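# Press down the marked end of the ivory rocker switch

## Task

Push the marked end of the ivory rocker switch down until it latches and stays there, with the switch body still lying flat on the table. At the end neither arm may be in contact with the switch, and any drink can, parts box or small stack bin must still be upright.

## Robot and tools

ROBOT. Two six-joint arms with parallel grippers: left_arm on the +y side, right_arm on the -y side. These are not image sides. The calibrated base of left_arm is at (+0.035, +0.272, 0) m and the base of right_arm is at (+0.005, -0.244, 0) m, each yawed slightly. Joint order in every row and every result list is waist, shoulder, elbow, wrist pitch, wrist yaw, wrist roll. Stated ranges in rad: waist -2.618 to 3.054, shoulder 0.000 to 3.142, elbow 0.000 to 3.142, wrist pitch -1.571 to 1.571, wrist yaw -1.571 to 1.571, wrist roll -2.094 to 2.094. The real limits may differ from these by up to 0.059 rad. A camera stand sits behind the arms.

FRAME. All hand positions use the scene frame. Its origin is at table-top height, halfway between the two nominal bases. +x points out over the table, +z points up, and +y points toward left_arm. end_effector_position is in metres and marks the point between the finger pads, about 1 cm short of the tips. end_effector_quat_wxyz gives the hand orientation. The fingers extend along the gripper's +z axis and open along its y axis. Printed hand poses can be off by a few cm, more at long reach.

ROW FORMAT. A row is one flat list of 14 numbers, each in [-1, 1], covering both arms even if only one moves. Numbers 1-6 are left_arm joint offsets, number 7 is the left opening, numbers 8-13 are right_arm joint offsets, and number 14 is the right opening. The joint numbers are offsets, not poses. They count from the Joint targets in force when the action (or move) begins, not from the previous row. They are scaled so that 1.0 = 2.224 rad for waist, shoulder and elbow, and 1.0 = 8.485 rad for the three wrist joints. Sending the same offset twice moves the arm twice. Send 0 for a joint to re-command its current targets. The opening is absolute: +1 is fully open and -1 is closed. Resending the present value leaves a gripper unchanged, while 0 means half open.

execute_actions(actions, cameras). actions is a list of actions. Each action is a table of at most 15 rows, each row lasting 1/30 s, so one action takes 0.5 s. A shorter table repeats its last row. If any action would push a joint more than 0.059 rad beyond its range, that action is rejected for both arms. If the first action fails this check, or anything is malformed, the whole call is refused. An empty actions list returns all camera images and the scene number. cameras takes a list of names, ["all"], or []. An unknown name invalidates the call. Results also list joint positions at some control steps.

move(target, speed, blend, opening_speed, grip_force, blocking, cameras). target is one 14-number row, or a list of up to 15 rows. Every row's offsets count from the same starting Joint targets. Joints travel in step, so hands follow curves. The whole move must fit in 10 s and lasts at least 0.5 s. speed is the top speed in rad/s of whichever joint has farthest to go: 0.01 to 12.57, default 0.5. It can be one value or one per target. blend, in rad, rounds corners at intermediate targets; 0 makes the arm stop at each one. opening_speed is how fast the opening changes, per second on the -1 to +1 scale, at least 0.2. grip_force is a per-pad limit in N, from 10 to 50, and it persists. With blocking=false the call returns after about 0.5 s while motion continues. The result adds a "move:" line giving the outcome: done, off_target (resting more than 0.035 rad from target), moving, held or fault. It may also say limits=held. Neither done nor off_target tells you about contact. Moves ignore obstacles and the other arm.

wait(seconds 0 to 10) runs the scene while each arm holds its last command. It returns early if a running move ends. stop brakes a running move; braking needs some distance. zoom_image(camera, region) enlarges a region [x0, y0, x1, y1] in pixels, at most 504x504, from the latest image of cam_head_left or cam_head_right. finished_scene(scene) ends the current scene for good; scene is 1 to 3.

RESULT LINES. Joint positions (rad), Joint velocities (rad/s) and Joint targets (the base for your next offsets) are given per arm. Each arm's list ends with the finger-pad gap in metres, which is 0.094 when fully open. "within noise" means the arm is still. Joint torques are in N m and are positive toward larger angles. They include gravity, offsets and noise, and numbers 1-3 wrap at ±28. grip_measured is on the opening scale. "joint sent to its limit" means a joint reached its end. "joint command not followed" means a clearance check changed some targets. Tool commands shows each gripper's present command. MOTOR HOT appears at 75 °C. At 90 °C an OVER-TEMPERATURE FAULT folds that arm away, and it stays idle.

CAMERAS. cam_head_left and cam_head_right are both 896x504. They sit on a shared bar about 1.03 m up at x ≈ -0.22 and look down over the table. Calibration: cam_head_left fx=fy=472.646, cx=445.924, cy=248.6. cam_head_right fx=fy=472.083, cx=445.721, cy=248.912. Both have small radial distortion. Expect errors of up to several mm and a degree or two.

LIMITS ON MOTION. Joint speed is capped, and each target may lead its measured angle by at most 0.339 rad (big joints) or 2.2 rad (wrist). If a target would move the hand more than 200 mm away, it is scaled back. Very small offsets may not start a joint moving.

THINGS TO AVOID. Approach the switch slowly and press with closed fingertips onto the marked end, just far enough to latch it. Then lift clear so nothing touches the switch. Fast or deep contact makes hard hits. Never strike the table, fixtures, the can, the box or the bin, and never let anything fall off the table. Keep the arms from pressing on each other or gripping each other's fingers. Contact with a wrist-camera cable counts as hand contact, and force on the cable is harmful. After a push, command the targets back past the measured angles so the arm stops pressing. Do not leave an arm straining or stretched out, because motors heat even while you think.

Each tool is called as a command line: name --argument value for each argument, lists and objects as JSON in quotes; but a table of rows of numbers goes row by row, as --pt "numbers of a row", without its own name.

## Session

execute_actions --actions '[]'

Scene clock: 0.00 s.
left_arm: end_effector_position=(+0.4273, +0.2847, +0.1115) grip_measured=+1.000 end_effector_quat_wxyz=(+0.604, -0.041, +0.796, +0.012) | right_arm: end_effector_position=(+0.4166, -0.2796, +0.1147) grip_measured=+1.000 end_effector_quat_wxyz=(+0.620, +0.064, +0.780, -0.054)
Joint positions: left_arm=[0.015 1.501 0.327 0.9 -0.072 -0.052 0.094] | right_arm=[-0.001 1.617 0.385 1.002 0.134 0.026 0.094]
Joint velocities: within noise
Joint torques (N m): no reading
Heat: left arm: 24 °C; right arm: 28 °C.
Joint targets: left_arm=[0.015 1.492 0.336 0.909 -0.072 -0.052] | right_arm=[-0.001 1.609 0.393 1.009 0.134 0.026]
Tool commands: left_gripper/opening=+1.0 right_gripper/opening=+1.0

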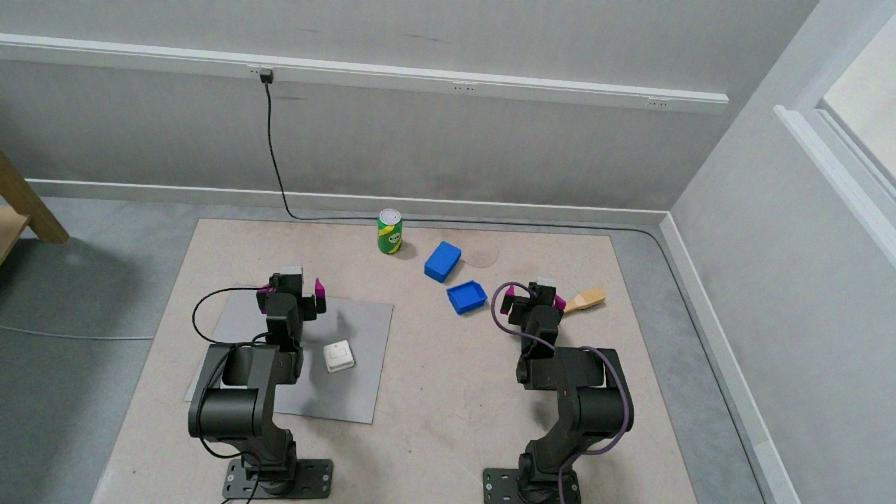

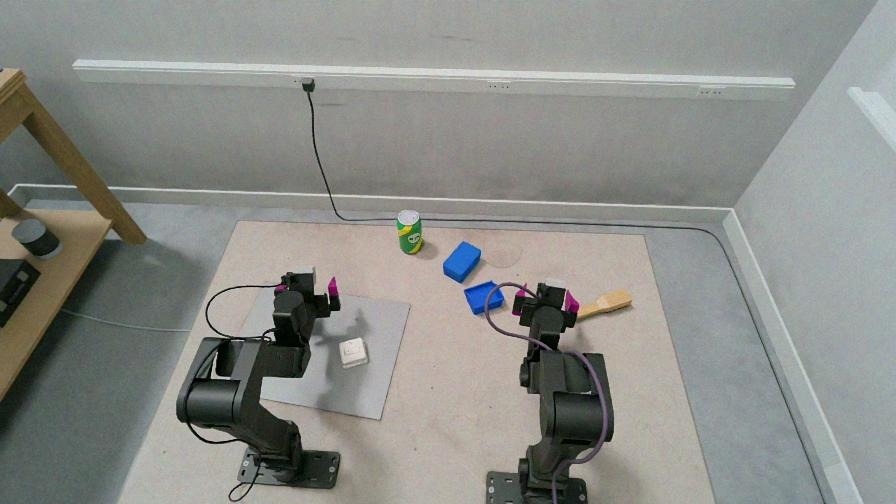

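zoom_image --camera "cam_head_left" --region '[318, 335, 360, 377]'

zoom_image --camera "cam_head_right" --region '[333, 332, 375, 374]'

Scaled by 12.000 from the camera's 896x504 image, which has a finer 1280x720 frame.

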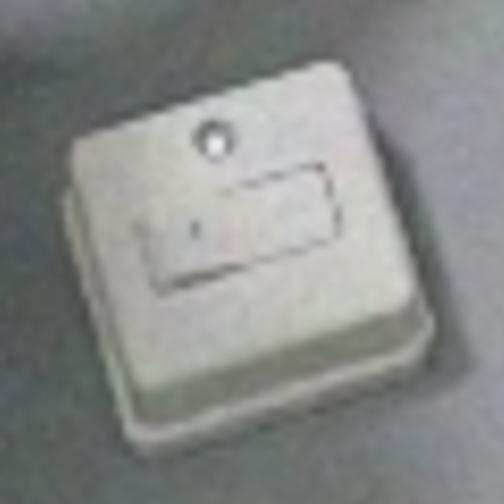

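Scaled by 12.000 from the camera's 896x504 image, which has a finer 1280x720 frame.

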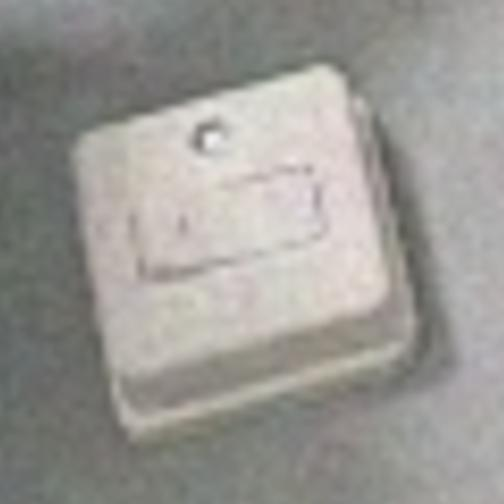

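move --pt "-0.0225 -0.1763 0.0917 -0.0718 0.0085 0.0061 -1.0 0 0 0 0 0 0 1.0" --pt "-0.1448 0.1709 0.5247 -0.2857 0.0085 0.0061 -1.0 0 0 0 0 0 0 1.0" --pt "-0.1448 0.1853 0.4757 -0.2701 0.0085 0.0061 -1.0 0 0 0 0 0 0 1.0" --speed '[1.0, 1.3, 0.3]' --blend '[0.15, 0.02, 0]' --cameras '["all"]'

zoom_image --camera "cam_head_left" --region '[310, 325, 360, 375]'

zoom_image --camera "cam_head_right" --region '[325, 325, 375, 375]'

Scene clock: 15.63 s.
left_arm: end_effector_position=(+0.2905, +0.1895, +0.0676) grip_measured=-0.995 end_effector_quat_wxyz=(-0.156, +0.152, +0.976, +0.030) | right_arm: end_effector_position=(+0.4166, -0.2796, +0.1147) grip_measured=+1.000 end_effector_quat_wxyz=(+0.620, +0.064, +0.780, -0.054)
Joint positions: left_arm=[-0.303 1.891 1.396 -1.394 -0.008 -0.012 0] | right_arm=[-0.001 1.617 0.385 1.002 0.134 0.026 0.094]
Joint torques (N m): left_arm=[-0.49 -6.68 5.7 -0.01 0.11 0.08] | right_arm=[-0.01 -5.31 5.97 2.15 0.02 -0.02]
Heat: left arm: 26 °C; right arm: 30 °C.
Joint targets: left_arm=[-0.307 1.904 1.394 -1.382 0.000 -0.001] | right_arm=[-0.001 1.609 0.393 1.009 0.134 0.026]
move: done

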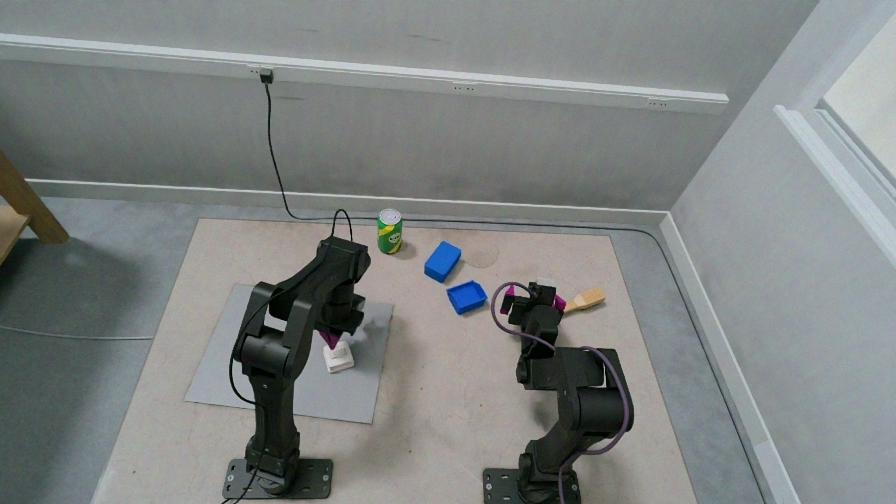

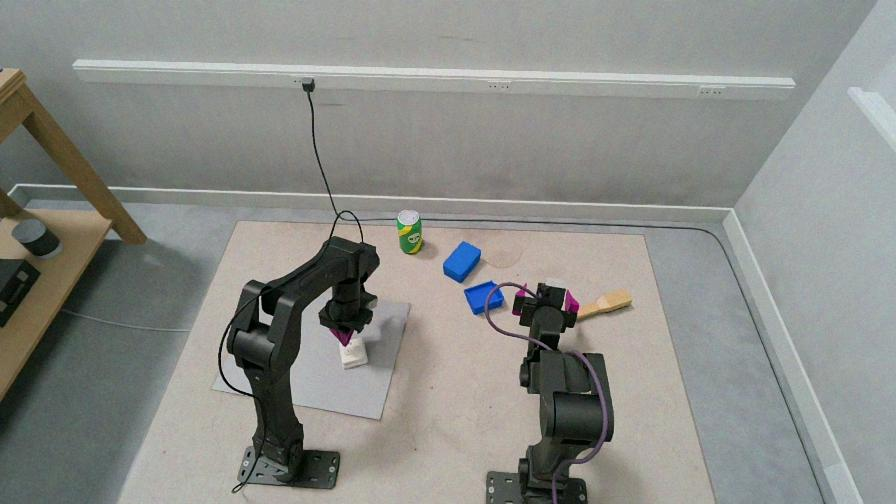

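Scaled by 10.080 from the camera's 896x504 image, which has a finer 1280x720 frame.

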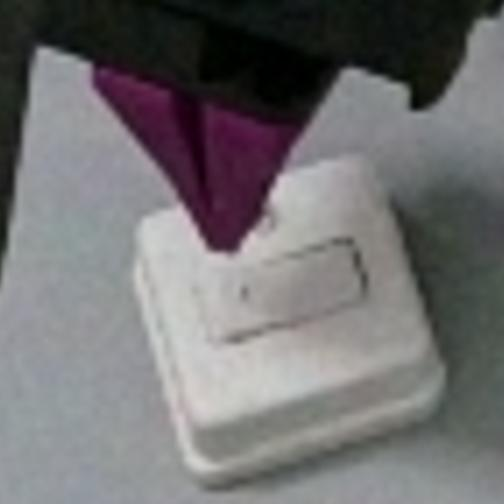

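Scaled by 10.080 from the camera's 896x504 image, which has a finer 1280x720 frame.

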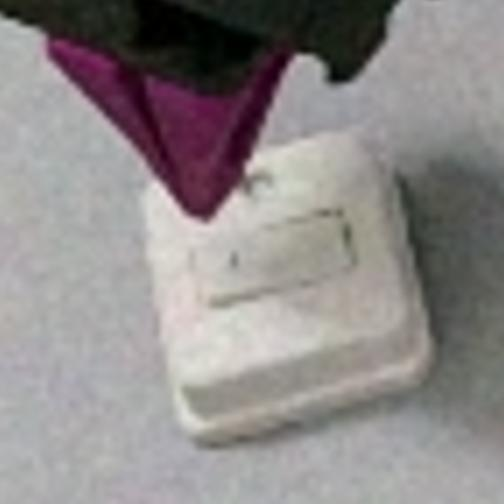

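move --pt "0 0.0092 -0.0206 0.0078 0 0 -1.0 0 0 0 0 0 0 1.0" --pt "0 0.0183 -0.0412 0.0156 0 0 -1.0 0 0 0 0 0 0 1.0" --pt "0 -0.0022 0.027 -0.0059 0 0 -1.0 0 0 0 0 0 0 1.0" --speed '[0.15, 0.06, 0.4]' --blend '[0.01, 0, 0]' --cameras '["all"]'

zoom_image --camera "cam_head_left" --region '[318, 338, 354, 374]'

zoom_image --camera "cam_head_right" --region '[335, 335, 371, 371]'

Scene clock: 22.60 s.
left_arm: end_effector_position=(+0.2934, +0.1885, +0.0691) grip_measured=-0.995 end_effector_quat_wxyz=(-0.165, +0.152, +0.974, +0.031) | right_arm: end_effector_position=(+0.4166, -0.2796, +0.1147) grip_measured=+1.000 end_effector_quat_wxyz=(+0.620, +0.064, +0.780, -0.054)
Joint positions: left_arm=[-0.303 1.919 1.433 -1.422 -0.008 -0.012 0] | right_arm=[-0.001 1.617 0.385 1.002 0.134 0.026 0.094]
Joint torques (N m): left_arm=[-0.35 -9.54 7.98 -0.26 0.11 0.08] | right_arm=[-0.01 -5.34 5.97 2.15 0.02 -0.02]
Heat: left arm: 26 °C; right arm: 31 °C.
Joint targets: left_arm=[-0.307 1.900 1.454 -1.433 0.000 -0.001] | right_arm=[-0.001 1.609 0.393 1.009 0.134 0.026]
move: done

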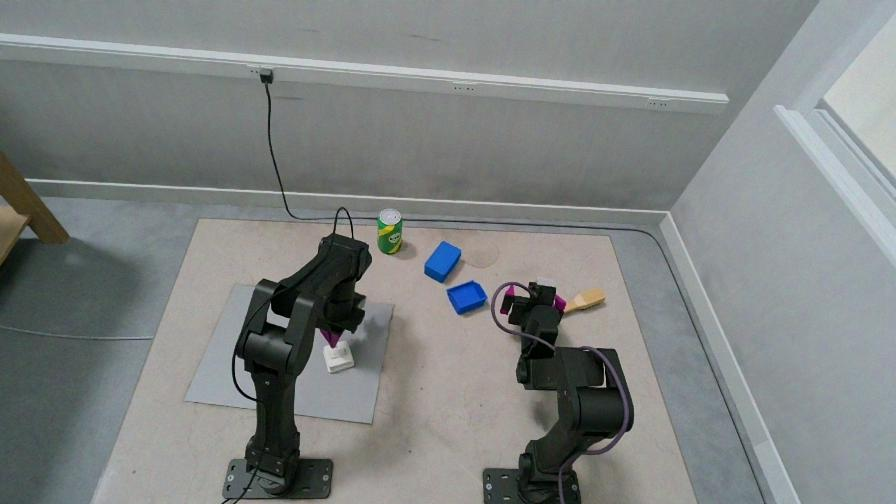

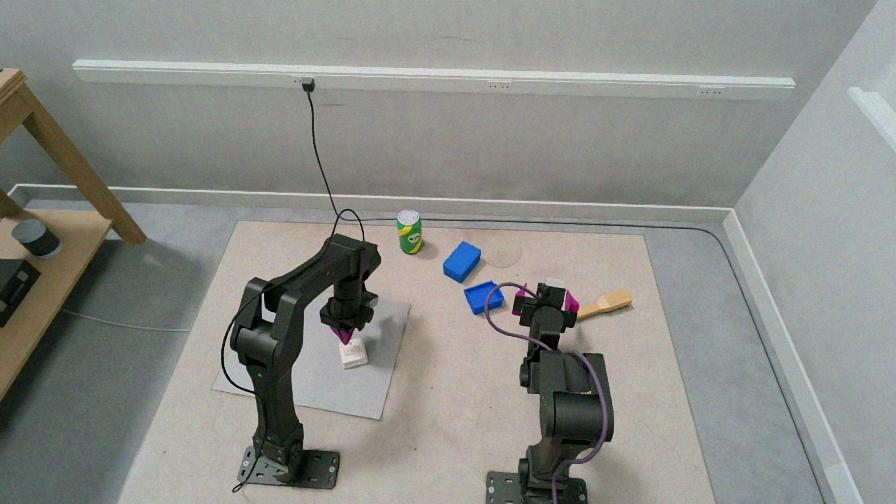

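Scaled by 14.000 from the camera's 896x504 image, which has a finer 1280x720 frame.

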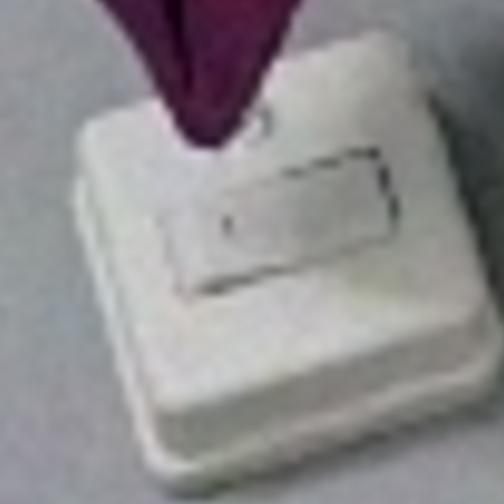

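Scaled by 14.000 from the camera's 896x504 image, which has a finer 1280x720 frame.

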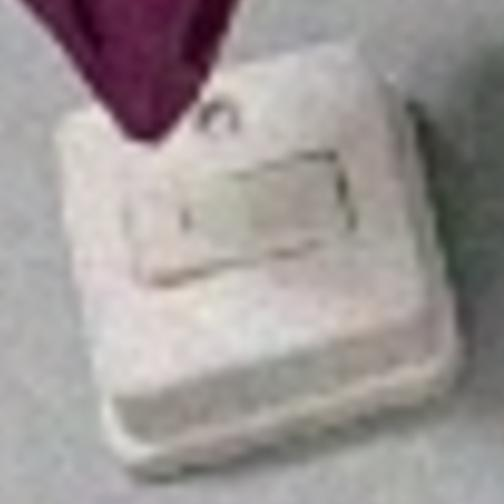

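move --pt "0 0.0108 -0.0477 0.0138 0 0 -1.0 0 0 0 0 0 0 1.0" --pt "0 0.0202 -0.0683 0.0216 0 0 -1.0 0 0 0 0 0 0 1.0" --speed '[0.25, 0.08]' --blend '[0.01, 0]' --cameras '["cam_head_left"]'

zoom_image --camera "cam_head_left" --region '[318, 338, 354, 374]'

Scene clock: 29.80 s.
left_arm: end_effector_position=(+0.2907, +0.1894, +0.0409) grip_measured=-0.995 end_effector_quat_wxyz=(-0.154, +0.152, +0.976, +0.030) | right_arm: end_effector_position=(+0.4166, -0.2796, +0.1147) grip_measured=+1.000 end_effector_quat_wxyz=(+0.620, +0.064, +0.780, -0.054)
Joint positions: left_arm=[-0.303 1.918 1.323 -1.29 -0.008 -0.012 0] | right_arm=[-0.001 1.617 0.385 1.002 0.134 0.026 0.094]
Joint torques (N m): left_arm=[-0.38 -5.81 3.82 0.29 0.08 0.1] | right_arm=[0.01 -5.33 5.98 2.14 0.01 -0.03]
Heat: left arm: 26 °C; right arm: 32 °C.
Joint targets: left_arm=[-0.307 1.944 1.302 -1.249 0.000 -0.001] | right_arm=[-0.001 1.609 0.393 1.009 0.134 0.026]
move: off_target (left_arm); left_arm: the wrist pitch is farthest, 0.040 rad from its target
Images, in order (width x height): cam_head_left 896x504.

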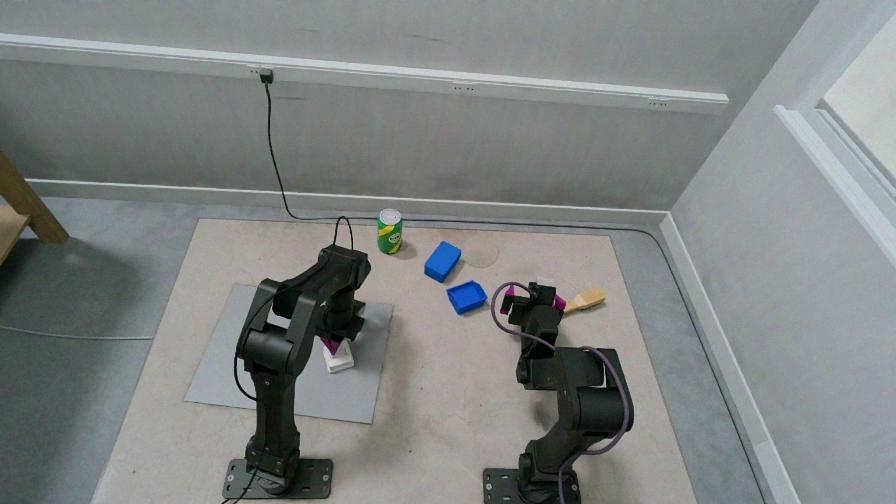

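Scaled by 14.000 from the camera's 896x504 image, which has a finer 1280x720 frame.

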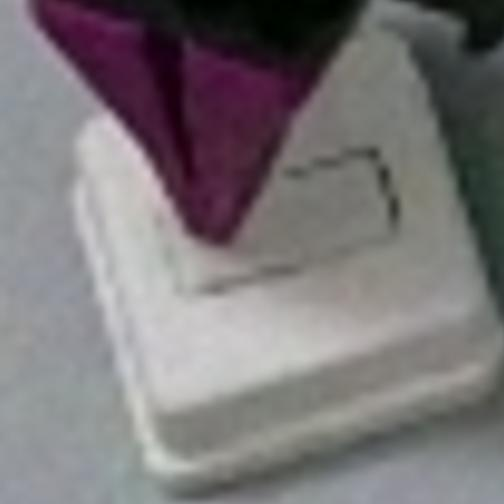

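move --target '[0, 0.0031, -0.0069, 0.0026, 0, 0, -1.0, 0, 0, 0, 0, 0, 0, 1.0]' --speed 0.05

Scene clock: 34.63 s.
left_arm: end_effector_position=(+0.2903, +0.1897, +0.0378) grip_measured=-0.995 end_effector_quat_wxyz=(-0.153, +0.152, +0.976, +0.030) | right_arm: end_effector_position=(+0.4166, -0.2796, +0.1147) grip_measured=+1.000 end_effector_quat_wxyz=(+0.620, +0.064, +0.780, -0.054)
Joint positions: left_arm=[-0.303 1.919 1.312 -1.276 -0.008 -0.012 0] | right_arm=[-0.001 1.617 0.385 1.002 0.134 0.026 0.094]
Joint torques (N m): left_arm=[-0.43 -5.34 3.41 0.38 0.1 0.08] | right_arm=[-0.01 -5.33 5.97 2.15 0.02 -0.03]
Heat: left arm: 26 °C; right arm: 32 °C.
Joint targets: left_arm=[-0.307 1.951 1.287 -1.227 0.000 -0.001] | right_arm=[-0.001 1.609 0.393 1.009 0.134 0.026]
move: off_target (left_arm); left_arm: the wrist pitch is farthest, 0.049 rad from its target

move --target '[0, 0.0031, -0.0069, 0.0026, 0, 0, -1.0, 0, 0, 0, 0, 0, 0, 1.0]' --speed 0.05 --cameras '["cam_head_left"]'

zoom_image --camera "cam_head_left" --region '[318, 338, 354, 374]'

Scene clock: 36.77 s.
left_arm: end_effector_position=(+0.2899, +0.1898, +0.0371) grip_measured=-0.995 end_effector_quat_wxyz=(-0.153, +0.152, +0.976, +0.030) | right_arm: end_effector_position=(+0.4166, -0.2796, +0.1147) grip_measured=+1.000 end_effector_quat_wxyz=(+0.620, +0.064, +0.780, -0.054)
Joint positions: left_arm=[-0.303 1.919 1.309 -1.273 -0.008 -0.012 0] | right_arm=[-0.001 1.617 0.385 1.002 0.134 0.026 0.094]
Joint torques (N m): left_arm=[-0.34 -4.78 2.22 0.6 0.12 0.11] | right_arm=[-0.01 -5.33 5.97 2.15 0.01 -0.02]
Heat: left arm: 26 °C; right arm: 33 °C.
Joint targets: left_arm=[-0.307 1.958 1.271 -1.205 0.000 -0.001] | right_arm=[-0.001 1.609 0.393 1.009 0.134 0.026]
move: off_target (left_arm); left_arm: the wrist pitch is farthest, 0.068 rad from its target
Images, in order (width x height): cam_head_left 896x504.

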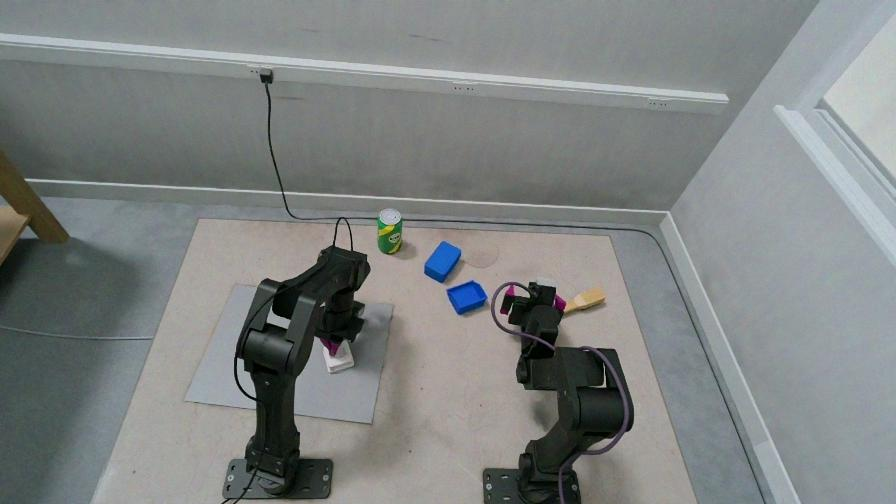

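Scaled by 14.000 from the camera's 896x504 image, which has a finer 1280x720 frame.

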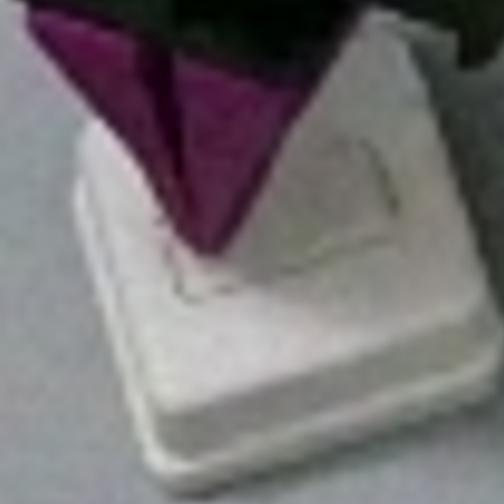

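move --target '[0, -0.0261, 0.0823, -0.0269, 0, 0, -1.0, 0, 0, 0, 0, 0, 0, 1.0]' --speed 0.4 --cameras '["cam_head_left"]'

zoom_image --camera "cam_head_left" --region '[318, 338, 354, 374]'

Scene clock: 39.30 s.
left_arm: end_effector_position=(+0.2933, +0.1887, +0.0689) grip_measured=-0.995 end_effector_quat_wxyz=(-0.165, +0.152, +0.974, +0.032) | right_arm: end_effector_position=(+0.4166, -0.2796, +0.1147) grip_measured=+1.000 end_effector_quat_wxyz=(+0.620, +0.064, +0.780, -0.054)
Joint positions: left_arm=[-0.303 1.919 1.433 -1.422 -0.008 -0.012 0] | right_arm=[-0.001 1.617 0.385 1.002 0.134 0.026 0.094]
Joint torques (N m): left_arm=[-0.31 -9.61 8.01 -0.23 0.12 0.07] | right_arm=[-0.01 -5.33 5.98 2.15 0.02 -0.03]
Heat: left arm: 26 °C; right arm: 33 °C.
Joint targets: left_arm=[-0.307 1.900 1.454 -1.433 0.000 -0.001] | right_arm=[-0.001 1.609 0.393 1.009 0.134 0.026]
move: done
Images, in order (width x height): cam_head_left 896x504.

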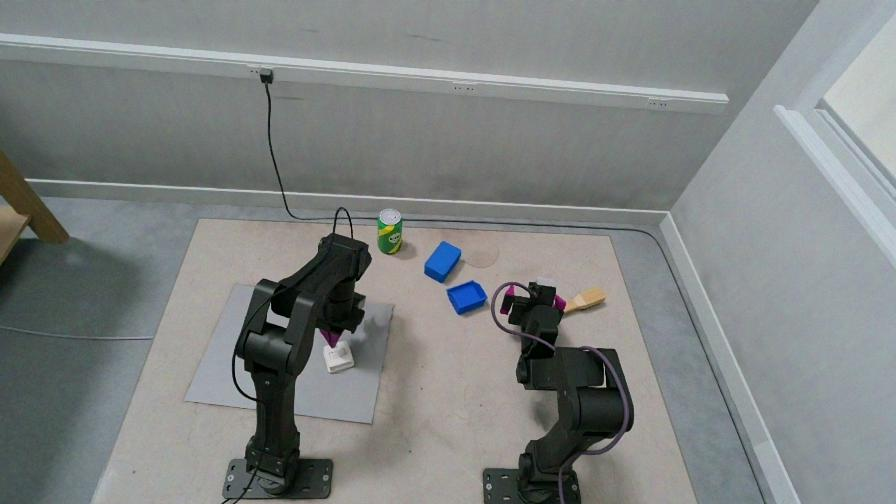

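Scaled by 14.000 from the camera's 896x504 image, which has a finer 1280x720 frame.

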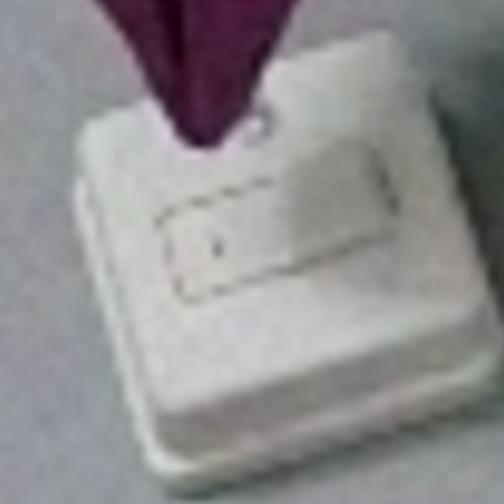

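finished_scene --scene 3

The scene is finished: the task was done.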